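# Press a stapler's arm down fully, then release

## Task

Push the stapler's arm firmly all the way to the bottom, hold it there briefly, then let it spring back up. The press counts only if the stapler remains upright and where it was on the table; if it is tipped over or shifted, the task fails. Nothing may fall off the table or be left off it.

## Robot and tools

Robot: the upper body of a humanoid on a stand beyond the table's -x edge (x = 0.18 m), facing roughly +x. Only the right arm (seven joints) and its right hand move. The hand has a thumb and two fingers, index and middle. The right shoulder sits about 0.28 m above the pelvis, 0.14 m toward -y and 0.06 m toward +x; the hand point can reach at most 0.55 m from it.

Scene frame (used in results): table top at z = 0, +z up, +x away from the robot across the table, -y toward the robot's right. Printed positions and orientations can be off by a few centimetres, more at long reach.

Hand point: a point fixed to the palm, 0.06 m in front of the palm face, between the fingers at the level of their knuckles. Its own axes: +y out of the palm, +z along the straight fingers, +x across the palm from index toward middle finger. Flat fingers extend 0.095 m past the point along +z. The wrist camera and its clamp on the index side can collide with things.

The 13-number row (every value in [-1, 1]): dx, dy, dz, rx, ry, rz, thumb_0, thumb_1, thumb_2, middle_0, middle_1, index_0, index_1. The first six are an offset, not a pose: a displacement of the hand point from its current Hand target, along the Hand target's own axes, with 1.0 = 0.6 m for dx..dz and 1.0 = 180 degrees for rx..rz (rx, ry, rz form one rotation vector). The last seven are absolute motor goals, each scaled between its hinge limits. thumb_0 only rotates the thumb (+1 = +60 deg, tip toward middle-finger side; -1 = -60 deg, toward index side). For the other six, +1 is open, -1 closed: thumb_1 (+35 to -60 deg, straight at +0.26), thumb_2 (0 to -100 deg), finger _0 bends at the knuckle (0 to +90 deg), _1 bends the tip link (0 to +100 deg). Always resend the previous hand numbers if you want the hand unchanged; 0 is a real command.

execute_actions: actions is a list of actions; each action is a table of up to 15 rows, one per 1/30 s step, the last row repeated to fill 15 steps. Each row is measured from the Hand target at the start of that action, not from the previous row; a new action starts from the new Hand target, so sending the same offset again moves further. cameras: list of names (cam_head, cam_wrist, or ["all"]); an empty actions list returns images by default and shows the scene number and task.

move: target is one 13-number row or a list of up to 15 rows, all offsets from the same starting Hand target. speed: m/s, 0.002 to 1.2, default 0.25 (turns up to twice that in rad/s); one value or one per target. blend: corner rounding in m for lists, default 0. blocking: false returns after about 0.5 s while the move continues. The path ignores obstacles and the hand can lag or overshoot, especially when fast or at full stretch. Result adds a move: line with an ending (done, off_target, moving, held, fault) and limits (paced = pose clipped, held = steps withheld). done/off_target do not tell you about contact.

wait: seconds 0 to 10; arm keeps its last command; a running move continues. stop: brakes a running move (needs distance). zoom_image: camera cam_head or cam_wrist, region [x0, y0, x1, y1] pixels, at most 504 by 504; images are 896x504. finished_scene: scene = the current scene's number; ends the scene irreversibly, so the goal must already hold without the robot.

Results: end_effector_position (m) and end_effector_quat_wxyz in scene frame; Hand target = last commanded pose after clipping (orientation is clipped to 32 deg from measured each step), from which next offsets count; the hand often rests short of it, and only a new command closes the gap. hand_goal and hand_position give the seven hand values on the command scale; hand_torque_nm is motor effort (positive toward -1). Joint positions, velocities (may read within noise or be omitted) and torques (include arm weight, have offsets and noise; positive toward larger joint angle). Joint ranges (rad): shoulder pitch -2.800 to 2.670, roll -2.252 to 0.000, yaw -2.618 to 2.618, elbow -1.047 to 2.094, wrist roll -1.972 to 1.972, pitch -1.614 to 1.614, yaw -1.614 to 1.614.

Pressing: a blocked arm keeps pushing until commanded away; a target further past the contact pushes harder, and faster moves hit harder. To release, command the target back above the hand point. Approach the stapler arm from above at low speed, press down only as needed, then lift clear so it springs back.

Avoid: tipping or sliding the stapler, slams, hard hits, very hard pushes, anything falling off the table. Pushing against unreachable poses or staying stretched heats motors; MOTOR HOT warns near 90 C, and at 120 C an OVER-TEMPERATURE FAULT drops the arm for 30 to 60 s or more. Large rotations can swing the elbow. The simulation keeps running while you think.

Each tool is called as name(argument=value, ...) on one line, values as JSON.

## Session

execute_actions(actions=[])

Scene clock: 0.00 s.
end_effector_position=(+0.2118, -0.1899, +0.2958) hand_goal=(+0.000, +0.263, +1.000, +1.000, +1.000, +1.000, +1.000) hand_position=(+0.000, +0.263, +1.000, +1.000, +1.000, +1.000, +1.000) hand_torque_nm=(+0.00, +0.00, +0.00, +0.00, +0.00, +0.00, +0.00) end_effector_quat_wxyz=(+0.710, -0.602, +0.178, -0.319)
Joint positions: [0.403 -0.922 -1.025 -0.576 0.135 -0.859 0.389]
Joint velocities: within noise
Joint torques (N m): no reading
Hand target: +0.2118, -0.1899, +0.2958; +0.710, -0.602, +0.178, -0.319

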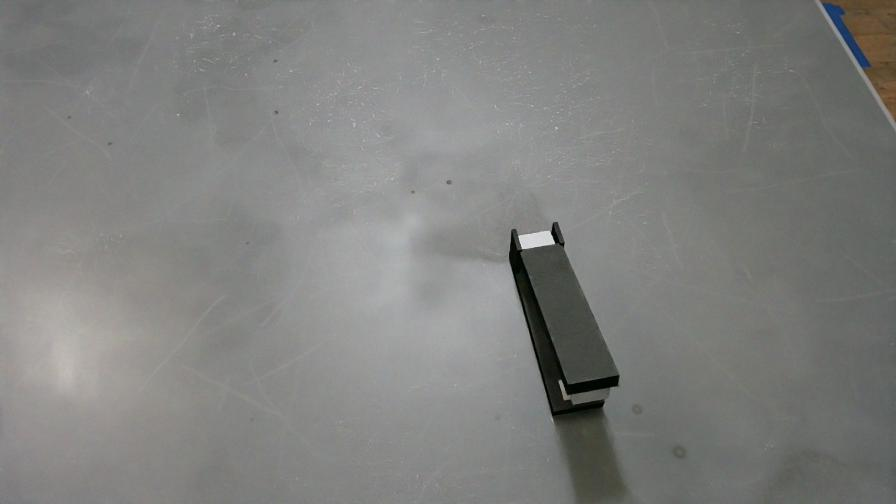

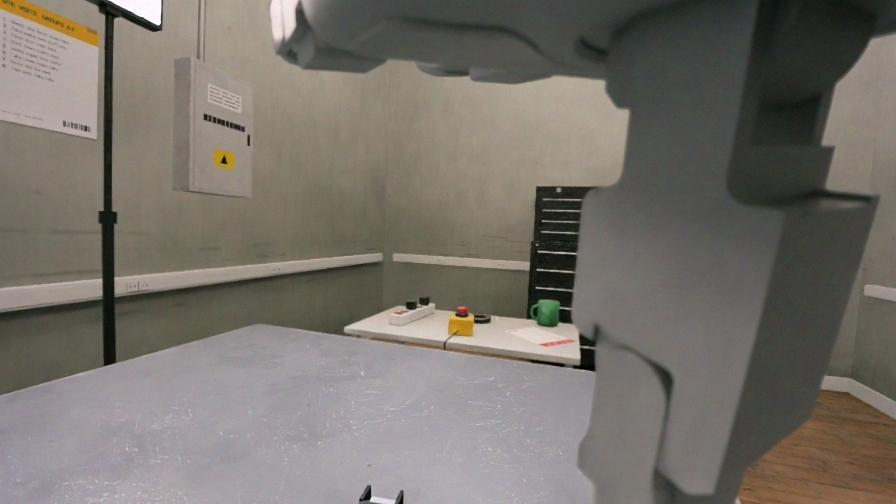

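move(target=[0.084, -0.057, 0.081, -0.25, 0, 0, 0, 1, 1, -1, -1, -1, -1], cameras=["all"])

Scene clock: 14.00 s.
end_effector_position=(+0.2714, -0.1908, +0.3441) hand_goal=(+0.000, +1.000, +1.000, -1.000, -1.000, -1.000, -1.000) hand_position=(+0.000, +0.920, +1.000, -0.932, -0.937, -0.932, -0.936) hand_torque_nm=(+0.00, -0.10, +0.00, +0.08, +0.09, +0.08, +0.09) end_effector_quat_wxyz=(-0.424, +0.828, -0.288, +0.228)
Joint positions: [0.444 -1.93 -1.205 -0.195 0.458 -0.373 0.927]
Joint torques (N m): [-2.55 -2.82 -2.27 2.86 0.59 -0.08 -0.47]
Hand target: +0.2715, -0.1900, +0.3458; -0.425, +0.828, -0.287, +0.227
Off the commanded pose: 0.002 m, 0 deg.
move: done

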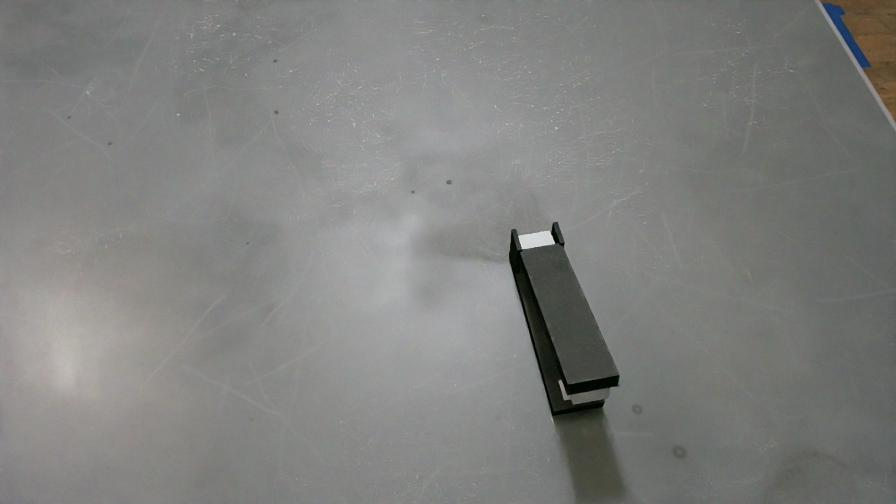

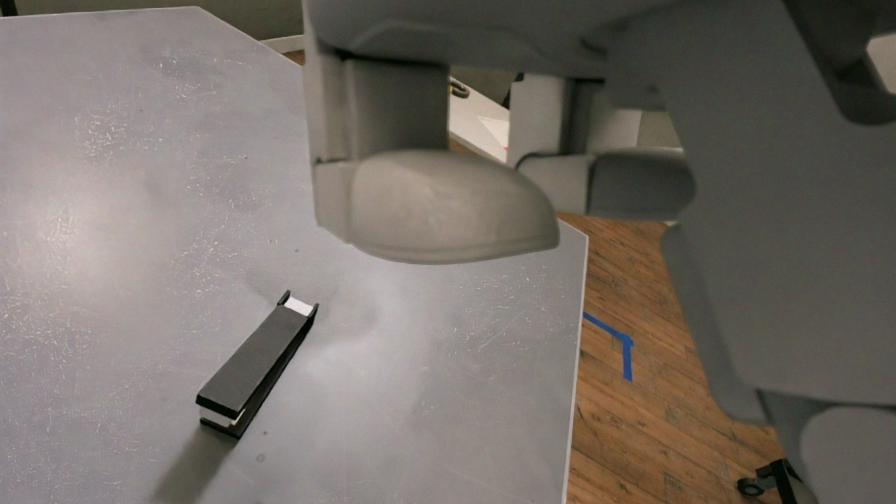

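move(target=[0.005, 0.18, 0.157, -0.19, 0, 0, 0, 1, 1, -1, -1, -1, -1], cameras=["all"])

Scene clock: 24.03 s.
end_effector_position=(+0.3026, -0.1904, +0.2081) hand_goal=(+0.000, +1.000, +1.000, -1.000, -1.000, -1.000, -1.000) hand_position=(+0.000, +0.920, +1.000, -0.932, -0.938, -0.932, -0.938) hand_torque_nm=(+0.00, -0.10, +0.00, +0.08, +0.08, +0.08, +0.08) end_effector_quat_wxyz=(-0.274, +0.884, -0.319, +0.204)
Joint positions: [1.298 -2.218 -1.506 -0.272 0.001 -0.101 0.658]
Joint torques (N m): [-2.67 0.93 -3.06 0.42 -0.02 0.34 -0.28]
Hand target: +0.3017, -0.1890, +0.2057; -0.163, +0.916, -0.341, +0.133
Off the commanded pose: 0.003 m, 16 deg.
joint sent to its limit — joint 2 (shoulder roll), lower limit. The joint targets are off in orientation, not in position.
move: off_target

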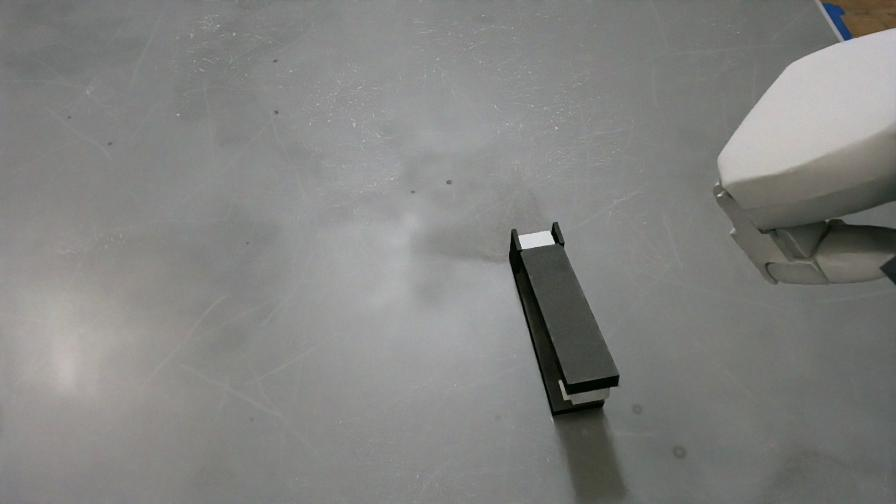

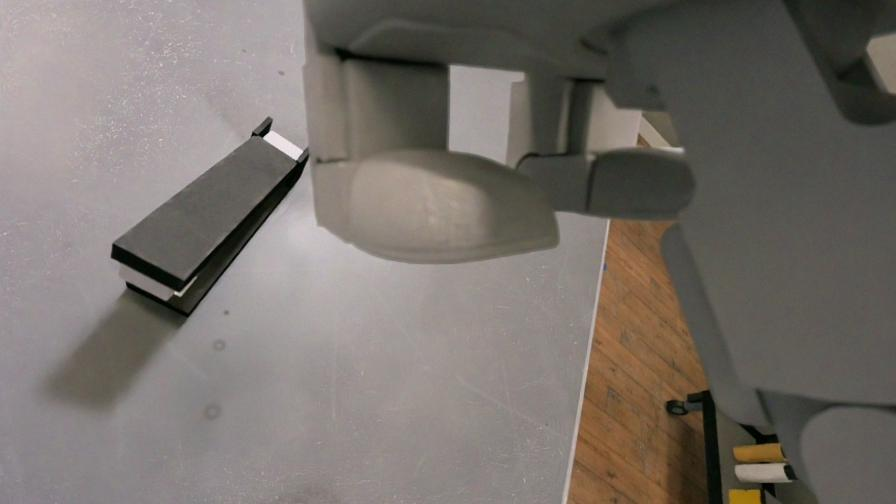

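move(target=[0.002, -0.022, -0.178, 0.091, 0.038, 0.352, 0, 1, 1, -1, -1, -1, -1], speed=0.4)

execute_actions(actions=[])

Scene clock: 37.40 s.
end_effector_position=(+0.2711, -0.2040, +0.3030) hand_goal=(+0.000, +1.000, +1.000, -1.000, -1.000, -1.000, -1.000) hand_position=(+0.000, +0.920, +1.000, -0.932, -0.938, -0.932, -0.938) hand_torque_nm=(+0.00, -0.10, +0.00, +0.08, +0.08, +0.08, +0.08) end_effector_quat_wxyz=(+0.301, -0.564, +0.759, -0.122)
Joint positions: [1.099 -2.042 -1.738 -0.182 0.594 0.758 1.016]
Joint torques (N m): [-4.14 0.24 -2.96 2.05 0 -0.17 -0.2]
Hand target: +0.2724, -0.2027, +0.3083; +0.311, -0.562, +0.757, -0.124
Off the commanded pose: 0.006 m, 1 deg.
move: off_target

Scene clock: 37.40 s.
end_effector_position=(+0.2711, -0.2040, +0.3030) hand_goal=(+0.000, +1.000, +1.000, -1.000, -1.000, -1.000, -1.000) hand_position=(+0.000, +0.920, +1.000, -0.932, -0.938, -0.932, -0.938) hand_torque_nm=(+0.00, -0.10, +0.00, +0.08, +0.08, +0.08, +0.08) end_effector_quat_wxyz=(+0.301, -0.564, +0.759, -0.122)
Joint positions: [1.099 -2.042 -1.738 -0.182 0.594 0.758 1.016]
Joint velocities: within noise
Joint torques (N m): [-4.14 0.24 -2.96 2.05 0 -0.17 -0.2]
Hand target: +0.2724, -0.2027, +0.3083; +0.311, -0.562, +0.757, -0.124
Off the commanded pose: 0.006 m, 1 deg.

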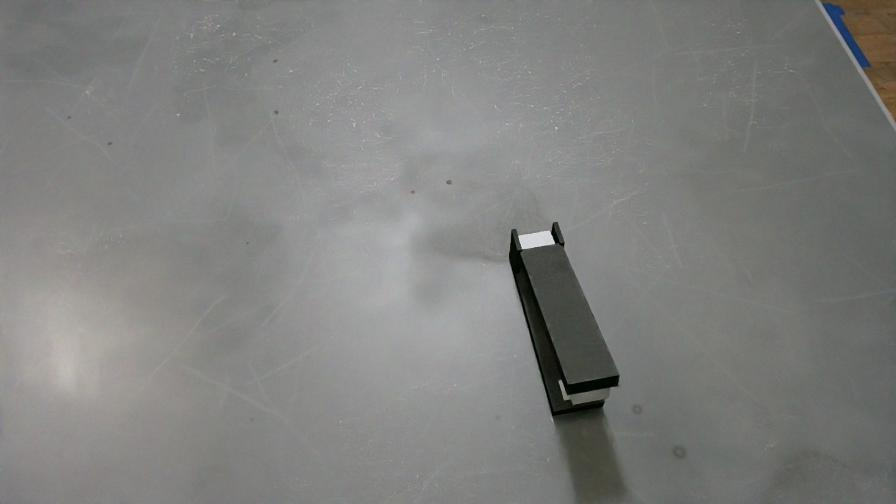

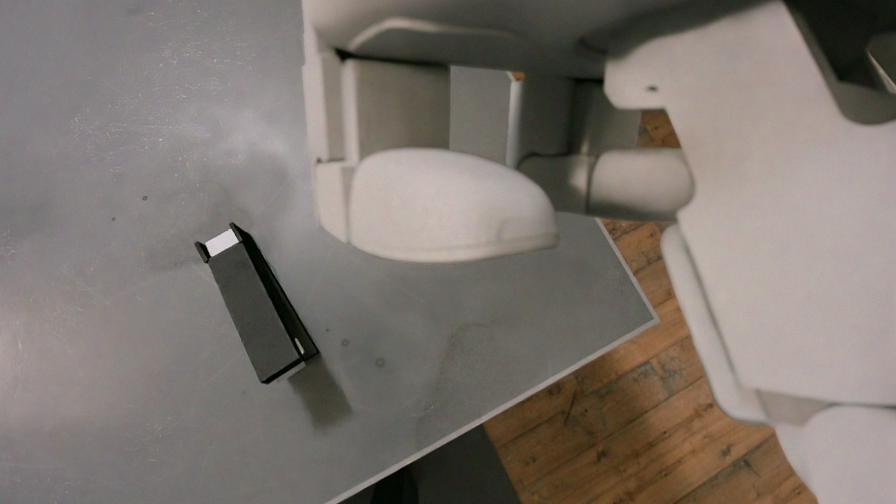

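move(target=[0, 0, 0, 0.104, -0.057, 0.378, 0, 1, 1, -1, -1, -1, -1], speed=0.4, cameras=["all"])

Scene clock: 43.47 s.
end_effector_position=(+0.2740, -0.2036, +0.3095) hand_goal=(+0.000, +1.000, +1.000, -1.000, -1.000, -1.000, -1.000) hand_position=(+0.000, +0.920, +1.000, -0.932, -0.941, -0.932, -0.941) hand_torque_nm=(+0.00, -0.10, +0.00, +0.08, +0.08, +0.08, +0.08) end_effector_quat_wxyz=(+0.478, -0.005, +0.879, +0.002)
Joint positions: [1.038 -1.486 -1.483 -0.469 1.98 0.719 -0.266]
Joint torques (N m): [-1.52 -0.5 -1.83 0.66 0.39 -0.98 -0.07]
Hand target: +0.2724, -0.2027, +0.3083; +0.471, +0.002, +0.882, +0.004
Off the commanded pose: 0.002 m, 1 deg.
joint sent to its limit — joint 5 (wrist roll), upper limit. The joint targets still meet the commanded pose.
move: done

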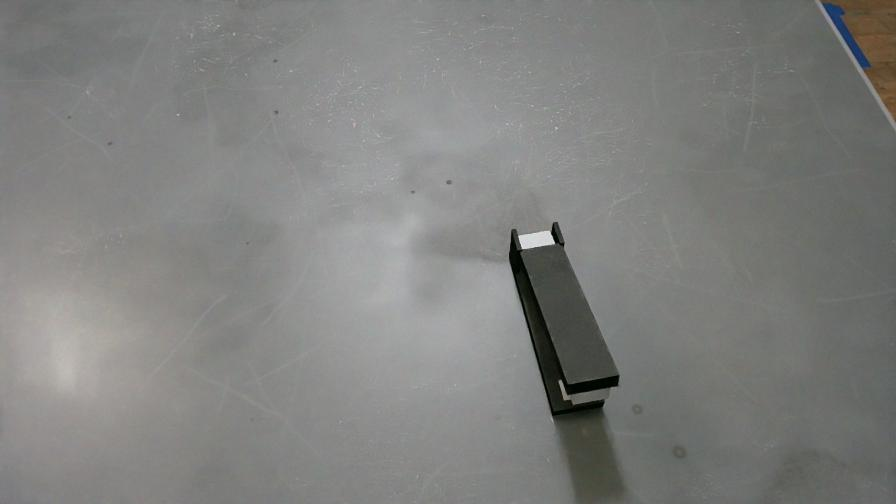

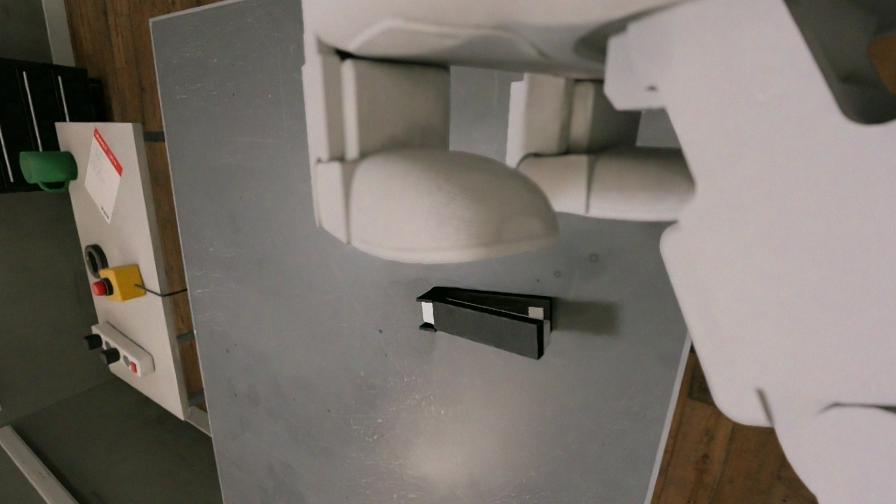

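move(target=[[0, 0, 0, 0, 0, 0.36, 0, 1, 1, -1, -1, -1, -1],[0, 0, 0, 0, 0, 0, 0, 1, 1, -1, -1, -1, -1]], speed=0.5, cameras=["all"])

Scene clock: 48.77 s.
end_effector_position=(+0.2717, -0.2037, +0.3062) hand_goal=(+0.000, +1.000, +1.000, -1.000, -1.000, -1.000, -1.000) hand_position=(+0.000, +0.940, +1.000, -0.932, -0.943, -0.932, -0.943) hand_torque_nm=(+0.00, -0.08, +0.00, +0.08, +0.08, +0.08, +0.08) end_effector_quat_wxyz=(+0.473, -0.001, +0.881, +0.003)
Joint positions: [0.777 -1.456 -1.324 -0.467 1.981 0.843 -0.328]
Joint torques (N m): [-1.26 -2.94 -2.58 1.82 0.37 -0.97 0.08]
Hand target: +0.2724, -0.2027, +0.3083; +0.471, +0.002, +0.882, +0.004
Off the commanded pose: 0.002 m, 0 deg.
joint sent to its limit — joint 5 (wrist roll), upper limit. The joint targets still meet the commanded pose.
move: done

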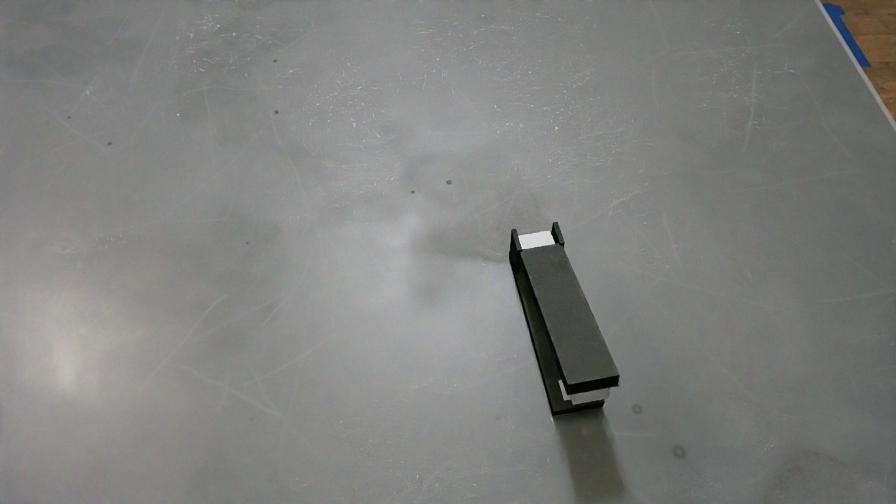

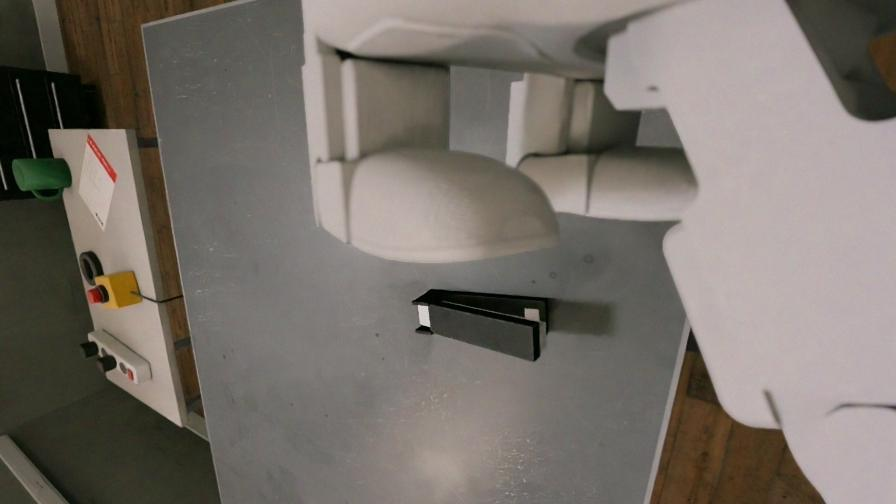

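move(target=[0, 0, 0, 0, 0, 0.45, 0, 1, 1, -1, -1, -1, -1], speed=0.6)

move(target=[0, 0, 0, 0, 0, -0.4, 0, 1, 1, -1, -1, -1, -1], speed=0.6, cameras=["all"])

Scene clock: 52.47 s.
end_effector_position=(+0.2739, -0.2038, +0.3049) hand_goal=(+0.000, +1.000, +1.000, -1.000, -1.000, -1.000, -1.000) hand_position=(+0.000, +0.940, +1.000, -0.932, -0.943, -0.932, -0.943) hand_torque_nm=(+0.00, -0.08, +0.00, +0.08, +0.08, +0.08, +0.08) end_effector_quat_wxyz=(+0.446, +0.558, +0.622, +0.319)
Joint positions: [0.162 -0.33 -0.427 -1.058 1.981 0.054 -1.119]
Joint torques (N m): [-0.7 -1.58 -1.16 -3.95 0.29 -0.12 0.62]
Hand target: +0.2724, -0.2027, +0.3083; +0.356, +0.574, +0.670, +0.309
Off the commanded pose: 0.004 m, 12 deg.
joint sent to its limit — joint 4 (elbow), lower limit, where the elbow is as bent as it goes; joint 5 (wrist roll), upper limit. The joint targets are off in orientation, not in position.
move: off_target

Scene clock: 54.63 s.
end_effector_position=(+0.2716, -0.2041, +0.3083) hand_goal=(+0.000, +1.000, +1.000, -1.000, -1.000, -1.000, -1.000) hand_position=(+0.000, +0.941, +1.000, -0.932, -0.943, -0.932, -0.943) hand_torque_nm=(+0.00, -0.08, +0.00, +0.08, +0.08, +0.08, +0.08) end_effector_quat_wxyz=(+0.501, +0.041, +0.863, +0.049)
Joint positions: [0.583 -1.337 -1.154 -0.5 1.981 0.815 -0.346]
Joint torques (N m): [-1.29 -4.12 -1.95 1.3 0.42 -1 0.02]
Hand target: +0.2724, -0.2027, +0.3083; +0.469, +0.071, +0.879, +0.041
Off the commanded pose: 0.002 m, 5 deg.
joint sent to its limit — joint 5 (wrist roll), upper limit. The joint targets are off in orientation, not in position.
move: off_target

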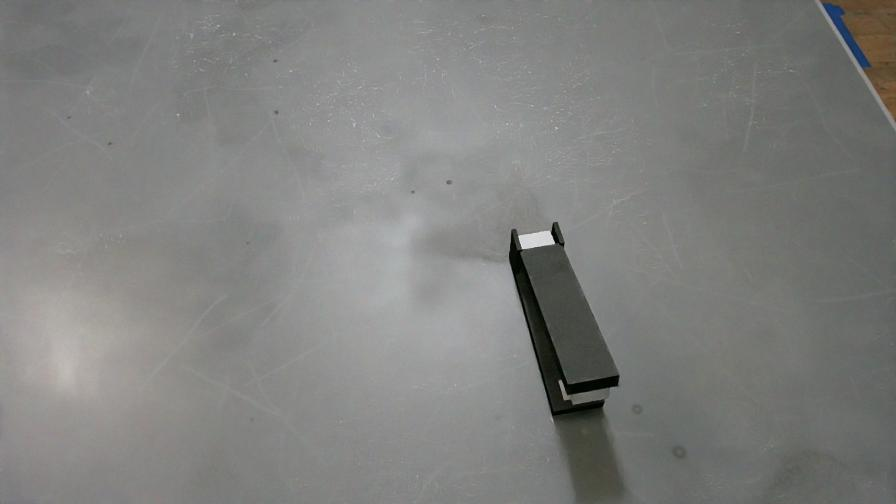

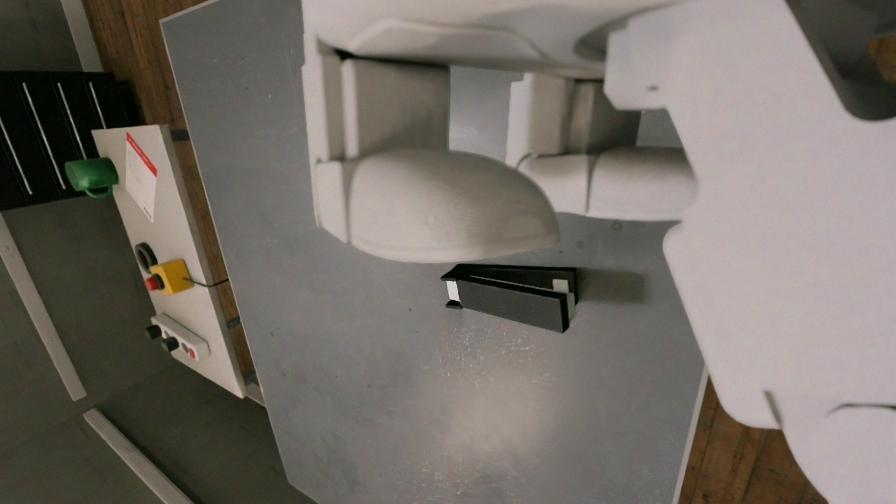

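move(target=[0.212, -0.048, 0.123, 0, 0, 0.4, 0, 1, 1, -1, -1, -1, -1], speed=0.6)

move(target=[0, 0, 0, 0, 0, -0.4, 0, 1, 1, -1, -1, -1, -1], speed=0.6, cameras=["all"])

Scene clock: 59.53 s.
end_effector_position=(+0.2614, -0.2094, +0.1619) hand_goal=(+0.000, +1.000, +1.000, -1.000, -1.000, -1.000, -1.000) hand_position=(+0.000, +0.941, +1.000, -0.932, -0.943, -0.932, -0.943) hand_torque_nm=(+0.00, -0.08, +0.00, +0.08, +0.08, +0.08, +0.08) end_effector_quat_wxyz=(+0.357, +0.571, +0.672, +0.310)
Joint positions: [0.448 -0.367 -0.163 -0.535 1.873 0.156 -0.446]
Joint torques (N m): [0.56 -1.55 -0.81 -2.58 0.1 -0.48 0.99]
Hand target: +0.2613, -0.2100, +0.1591; +0.356, +0.574, +0.670, +0.309
Off the commanded pose: 0.003 m, 1 deg.
move: done

Scene clock: 61.10 s.
end_effector_position=(+0.2599, -0.2095, +0.1574) hand_goal=(+0.000, +1.000, +1.000, -1.000, -1.000, -1.000, -1.000) hand_position=(+0.000, +0.941, +1.000, -0.932, -0.943, -0.932, -0.943) hand_torque_nm=(+0.00, -0.08, +0.00, +0.08, +0.08, +0.08, +0.08) end_effector_quat_wxyz=(+0.467, +0.080, +0.880, +0.045)
Joint positions: [0.448 -1.044 -0.309 -0.447 1.331 0.368 -0.182]
Joint torques (N m): [-0.58 -4.87 -2.53 -1.63 0.04 -1.07 0.31]
Hand target: +0.2613, -0.2100, +0.1591; +0.469, +0.071, +0.879, +0.041
Off the commanded pose: 0.002 m, 1 deg.
move: done

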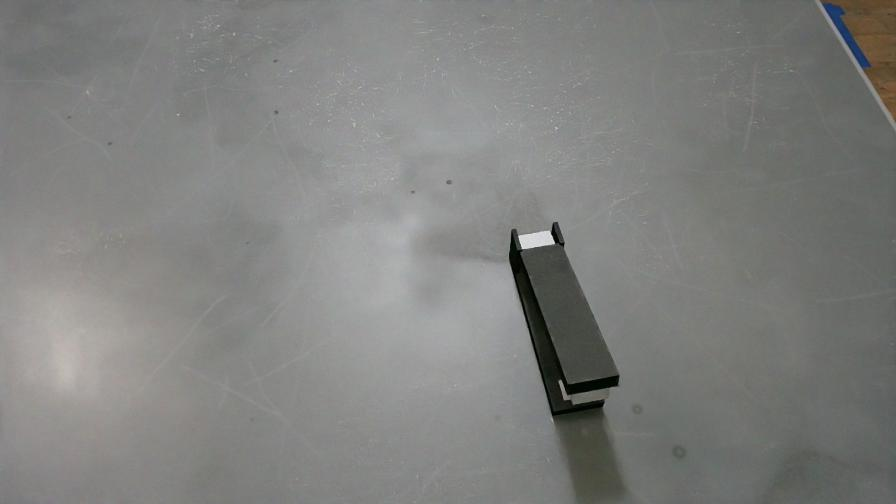

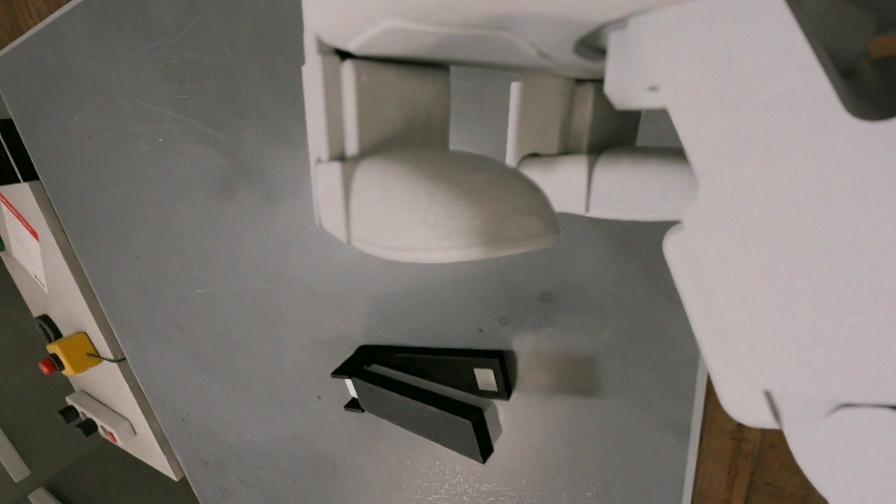

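move(target=[-0.039, 0.252, 0.124, 0, 0, 0, 0, 1, 1, -1, -1, -1, -1], speed=0.25, cameras=["all"])

Scene clock: 65.40 s.
end_effector_position=(+0.3470, -0.0672, +0.1570) hand_goal=(+0.000, +1.000, +1.000, -1.000, -1.000, -1.000, -1.000) hand_position=(+0.000, +0.941, +1.000, -0.932, -0.943, -0.932, -0.943) hand_torque_nm=(+0.00, -0.08, +0.00, +0.08, +0.08, +0.08, +0.08) end_effector_quat_wxyz=(+0.467, +0.073, +0.880, +0.040)
Joint positions: [-0.439 -0.74 0.361 -0.421 1.358 0.541 -0.937]
Joint torques (N m): [-4.5 -1.82 -1.33 -1.81 -0.12 -0.96 0.07]
Hand target: +0.3491, -0.0643, +0.1577; +0.469, +0.071, +0.879, +0.041
Off the commanded pose: 0.004 m, 0 deg.
move: off_target

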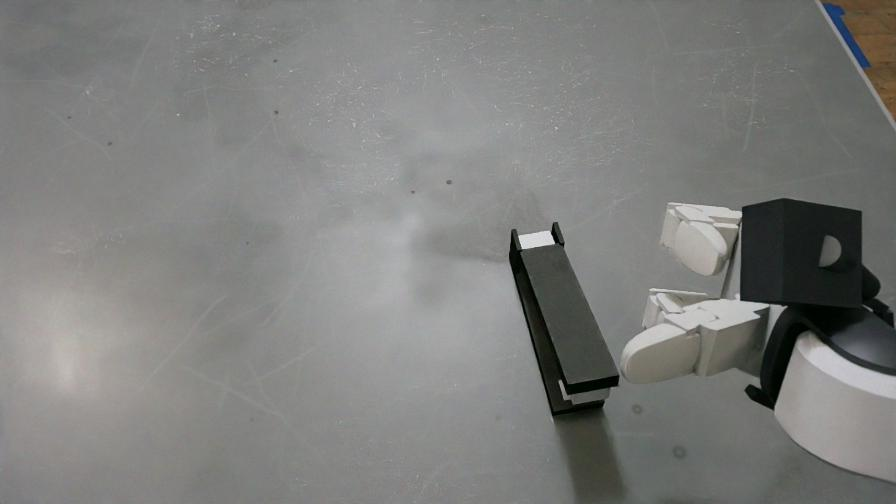

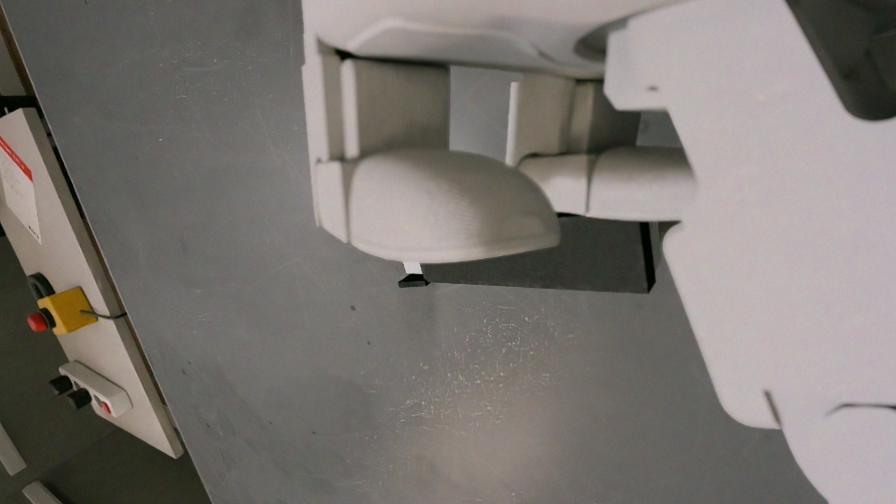

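move(target=[0.055, 0.066, 0.028, 0, 0, 0, 0, 1, 1, -1, -1, -1, -1], speed=0.15, cameras=["all"])

Scene clock: 69.80 s.
end_effector_position=(+0.3461, -0.0215, +0.1260) hand_goal=(+0.000, +1.000, +1.000, -1.000, -1.000, -1.000, -1.000) hand_position=(+0.000, +0.941, +1.000, -0.934, -0.943, -0.932, -0.943) hand_torque_nm=(+0.00, -0.08, +0.00, +0.08, +0.08, +0.08, +0.08) end_effector_quat_wxyz=(+0.467, +0.072, +0.881, +0.040)
Joint positions: [-0.467 -0.514 0.521 -0.302 1.138 0.475 -0.964]
Joint torques (N m): [-4.32 -0.9 -1.22 -2.16 -0.13 -1.12 0.29]
Hand target: +0.3483, -0.0197, +0.1268; +0.469, +0.071, +0.879, +0.041
Off the commanded pose: 0.003 m, 0 deg.
move: done

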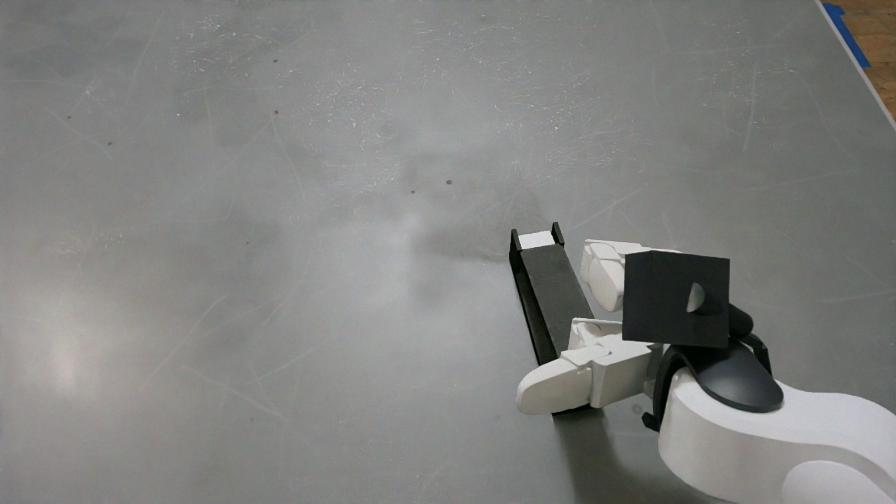

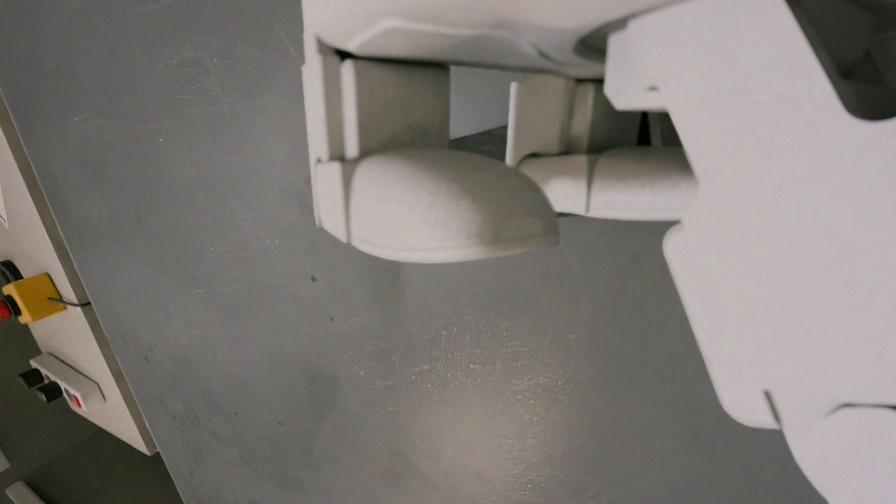

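move(target=[0.054, -0.010, 0.0375, 0, 0, 0, 0, 1, 1, -1, -1, -1, -1], speed=0.06, cameras=["all"])

Scene clock: 74.30 s.
end_effector_position=(+0.3602, -0.0210, +0.1121) hand_goal=(+0.000, +1.000, +1.000, -1.000, -1.000, -1.000, -1.000) hand_position=(+0.000, +0.941, +1.000, -0.996, -0.943, -0.932, -0.943) hand_torque_nm=(+0.00, -0.08, +0.00, +0.00, +0.08, +0.08, +0.08) end_effector_quat_wxyz=(+0.503, +0.080, +0.859, +0.052)
Joint positions: [-0.467 -0.472 0.575 -0.131 0.996 0.29 -0.807]
Joint torques (N m): [-1.54 -0.99 0.08 -0.27 0.2 -0.05 0.14]
Hand target: +0.3487, -0.0203, +0.0869; +0.469, +0.071, +0.879, +0.041
Off the commanded pose: 0.028 m, 5 deg.
move: off_target

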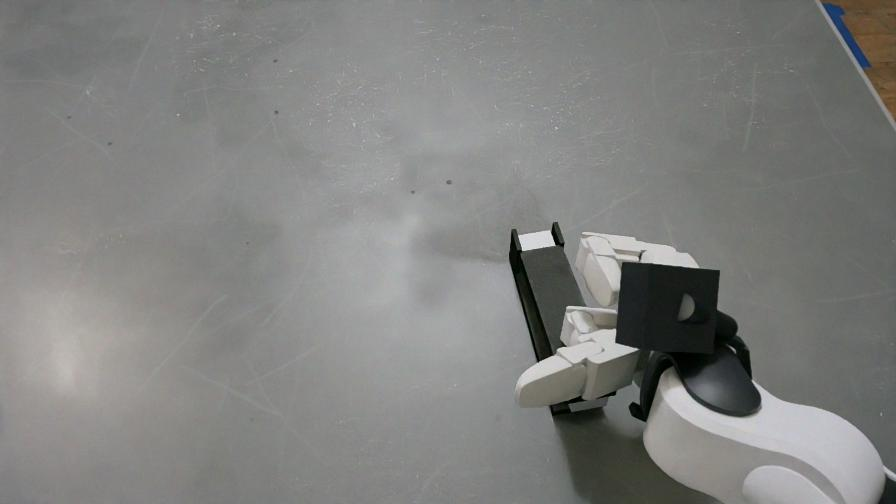

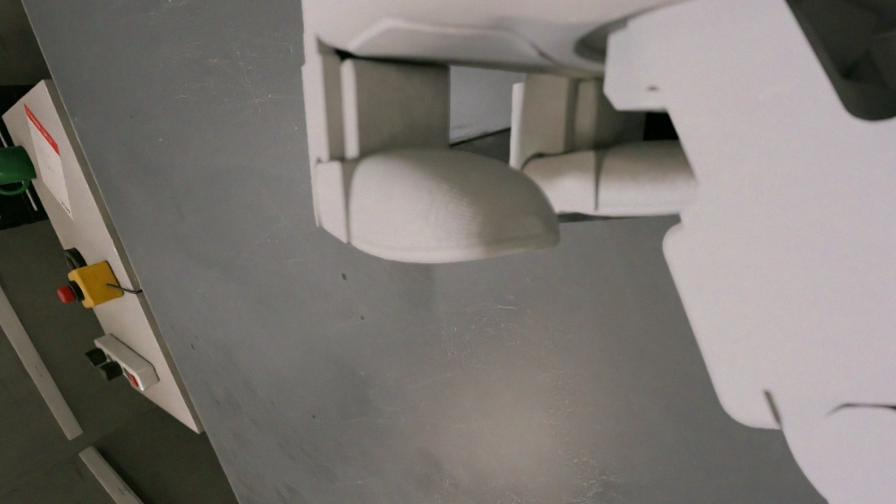

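move(target=[0.045, -0.0085, 0.021, 0, 0, 0, 0, 1, 1, -1, -1, -1, -1], speed=0.06, cameras=["all"])

Scene clock: 78.03 s.
end_effector_position=(+0.3650, -0.0216, +0.1023) hand_goal=(+0.000, +1.000, +1.000, -1.000, -1.000, -1.000, -1.000) hand_position=(+0.000, +0.941, +1.000, -0.997, -0.943, -0.932, -0.943) hand_torque_nm=(+0.00, -0.08, +0.00, +0.00, +0.08, +0.08, +0.08) end_effector_quat_wxyz=(+0.529, +0.086, +0.842, +0.062)
Joint positions: [-0.467 -0.454 0.63 -0.006 0.935 0.122 -0.72]
Joint torques (N m): [0.26 -0.8 1.03 1.56 0.43 0.89 0.05]
Hand target: +0.3438, -0.0208, +0.0571; +0.469, +0.071, +0.879, +0.041
Off the commanded pose: 0.050 m, 9 deg.
move: off_target

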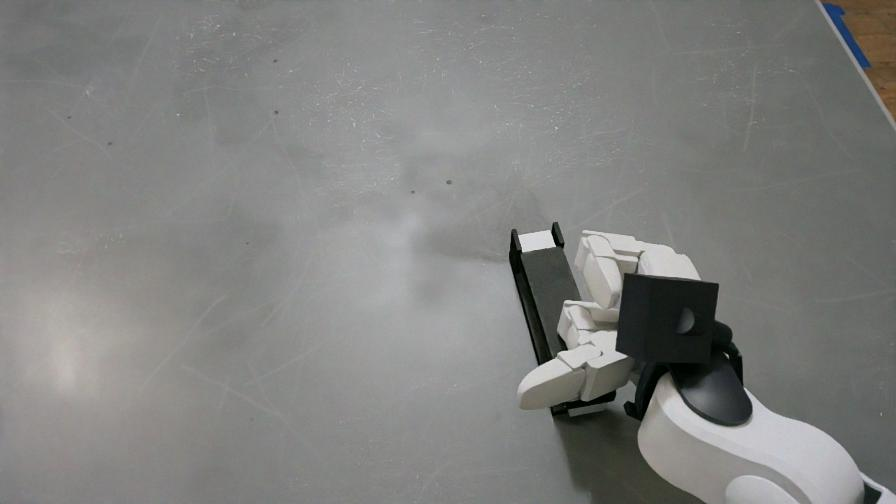

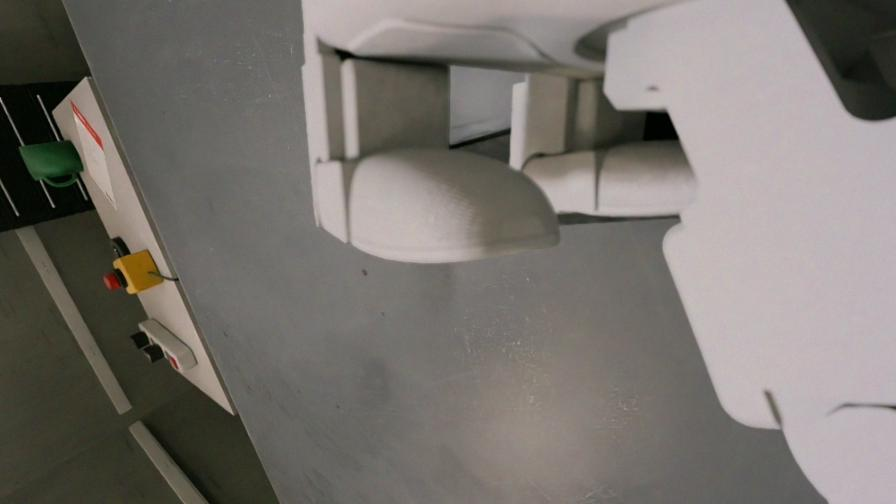

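move(target=[0.06, -0.01, 0.028, 0, 0, 0, 0, 1, 1, -1, -1, -1, -1], speed=0.06, cameras=["all"])

Scene clock: 80.90 s.
end_effector_position=(+0.3681, -0.0227, +0.0920) hand_goal=(+0.000, +1.000, +1.000, -1.000, -1.000, -1.000, -1.000) hand_position=(+0.000, +0.941, +1.000, -0.997, -0.943, -0.932, -0.943) hand_torque_nm=(+0.00, -0.08, +0.00, +0.00, +0.08, +0.08, +0.08) end_effector_quat_wxyz=(+0.566, +0.093, +0.815, +0.078)
Joint positions: [-0.467 -0.415 0.688 0.173 0.877 -0.107 -0.606]
Joint torques (N m): [1.97 -0.32 2.37 5.13 0.78 2.62 -0.29]
Hand target: +0.3375, -0.0208, +0.0174; +0.469, +0.071, +0.879, +0.041
Off the commanded pose: 0.081 m, 14 deg.
move: off_target

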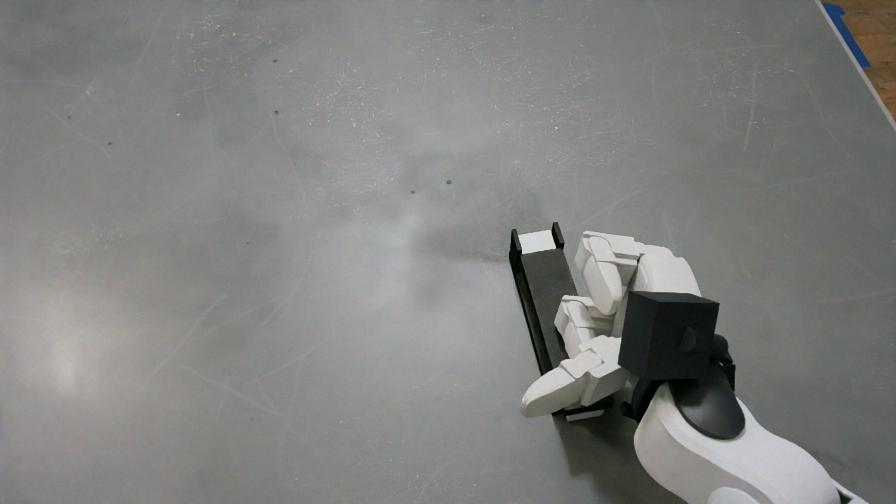

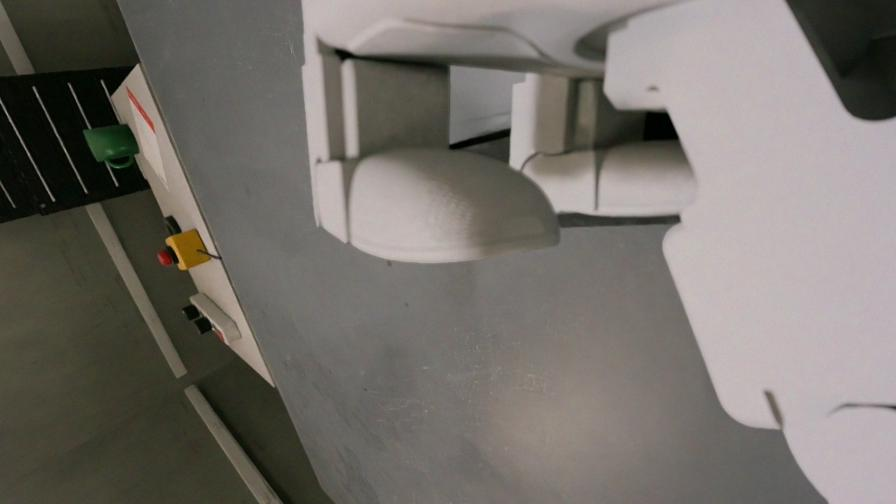

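zoom_image(camera="cam_head", region=[480, 200, 740, 440])

Scaled by 1.938 from the camera's 896x504 image, which has a finer 1280x720 frame.

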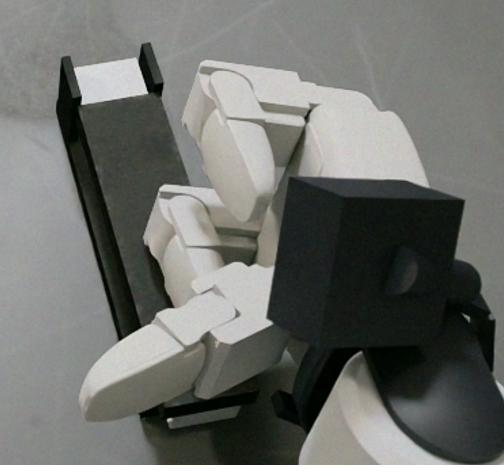

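move(target=[0.065, -0.01, 0.018, 0, 0, 0, 0, 1, 1, -1, -1, -1, -1], speed=0.06, cameras=["all"])

zoom_image(camera="cam_head", region=[480, 200, 740, 440])

Scene clock: 84.90 s.
end_effector_position=(+0.3646, -0.0267, +0.0913) hand_goal=(+0.000, +1.000, +1.000, -1.000, -1.000, -1.000, -1.000) hand_position=(+0.000, +0.941, +1.000, -0.998, -0.943, -0.932, -0.943) hand_torque_nm=(+0.00, -0.08, +0.00, +0.00, +0.08, +0.08, +0.08) end_effector_quat_wxyz=(+0.613, +0.108, +0.776, +0.098)
Joint positions: [-0.464 -0.388 0.767 0.334 0.865 -0.391 -0.521]
Joint torques (N m): [4.62 -0.27 4.12 7.76 1.21 4.8 -0.58]
Hand target: +0.3245, -0.0203, -0.0214; +0.469, +0.071, +0.879, +0.041
Off the commanded pose: 0.120 m, 22 deg.
move: off_target

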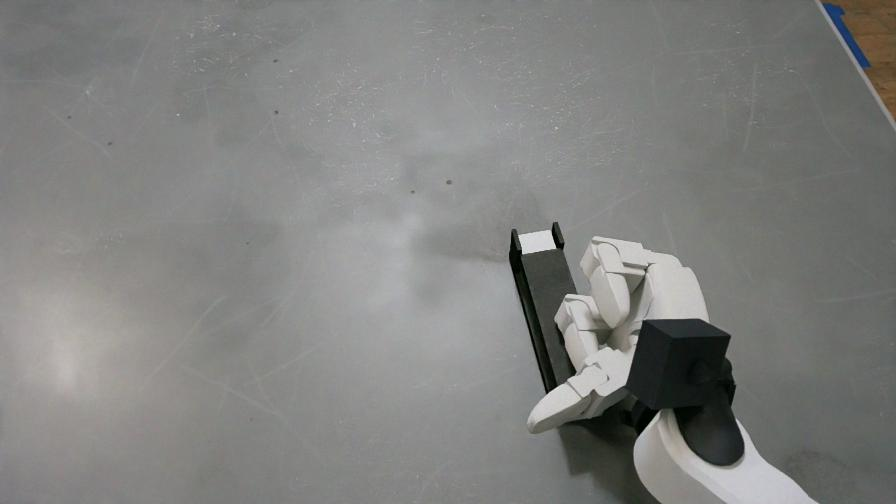

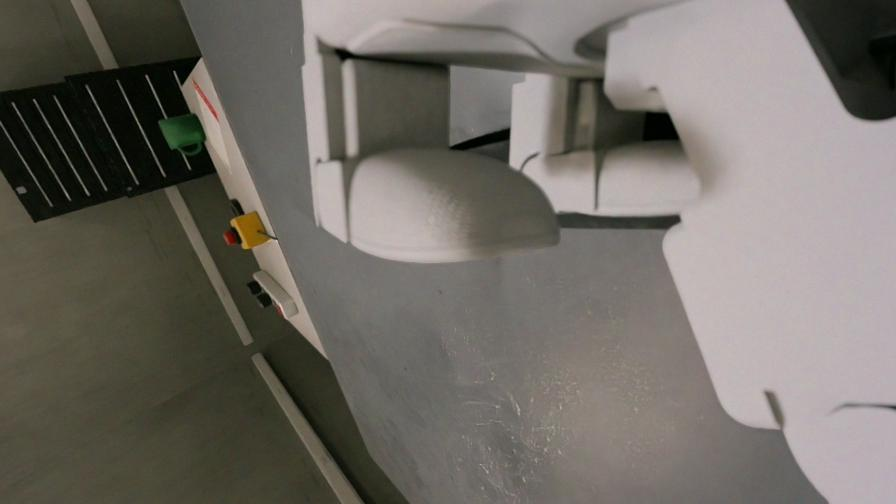

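Scaled by 1.938 from the camera's 896x504 image, which has a finer 1280x720 frame.

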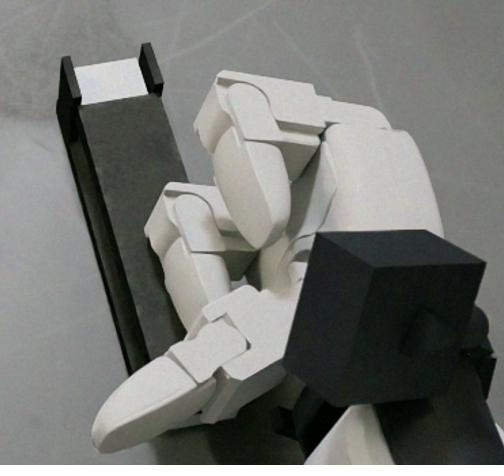

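move(target=[-0.258, 0.049, -0.178, 0, 0, 0, 0, 1, 1, -1, -1, -1, -1], speed=0.12, cameras=["all"])

zoom_image(camera="cam_head", region=[480, 200, 740, 440])

Scene clock: 89.03 s.
end_effector_position=(+0.3222, -0.0167, +0.1646) hand_goal=(+0.000, +1.000, +1.000, -1.000, -1.000, -1.000, -1.000) hand_position=(+0.000, +0.941, +1.000, -0.998, -0.943, -0.932, -0.943) hand_torque_nm=(+0.00, -0.08, +0.00, +0.00, +0.08, +0.08, +0.08) end_effector_quat_wxyz=(+0.464, +0.073, +0.882, +0.040)
Joint positions: [-0.585 -0.742 0.718 -0.551 1.419 0.299 -1.256]
Joint torques (N m): [-4.16 -2.42 -2.17 -3.57 0.12 -0.63 0.01]
Hand target: +0.3234, -0.0171, +0.1689; +0.469, +0.071, +0.879, +0.041
Off the commanded pose: 0.005 m, 1 deg.
move: off_target

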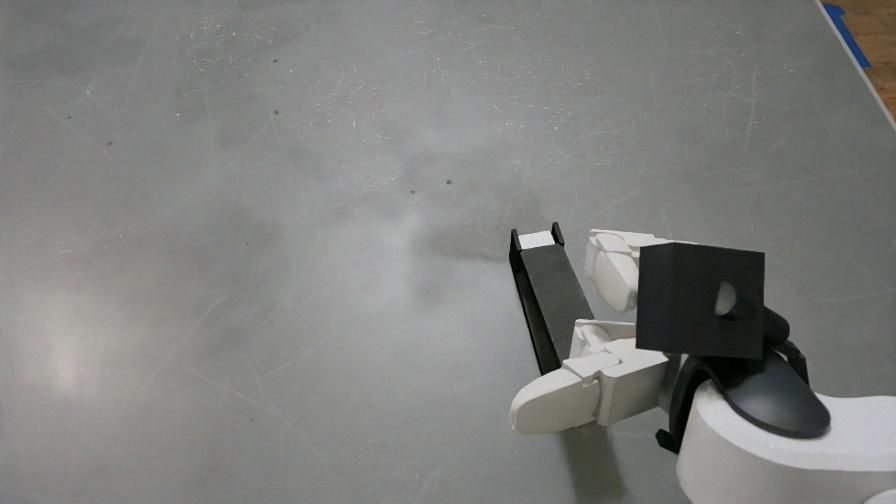

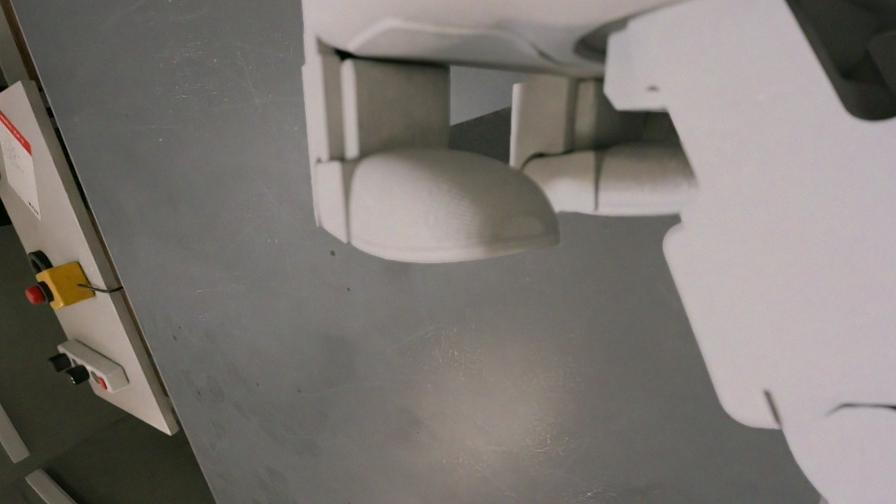

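Scaled by 1.938 from the camera's 896x504 image, which has a finer 1280x720 frame.

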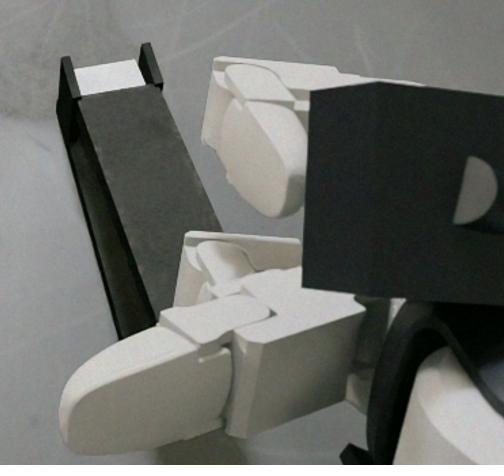

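finished_scene(scene=1)

The scene is finished: the task was done.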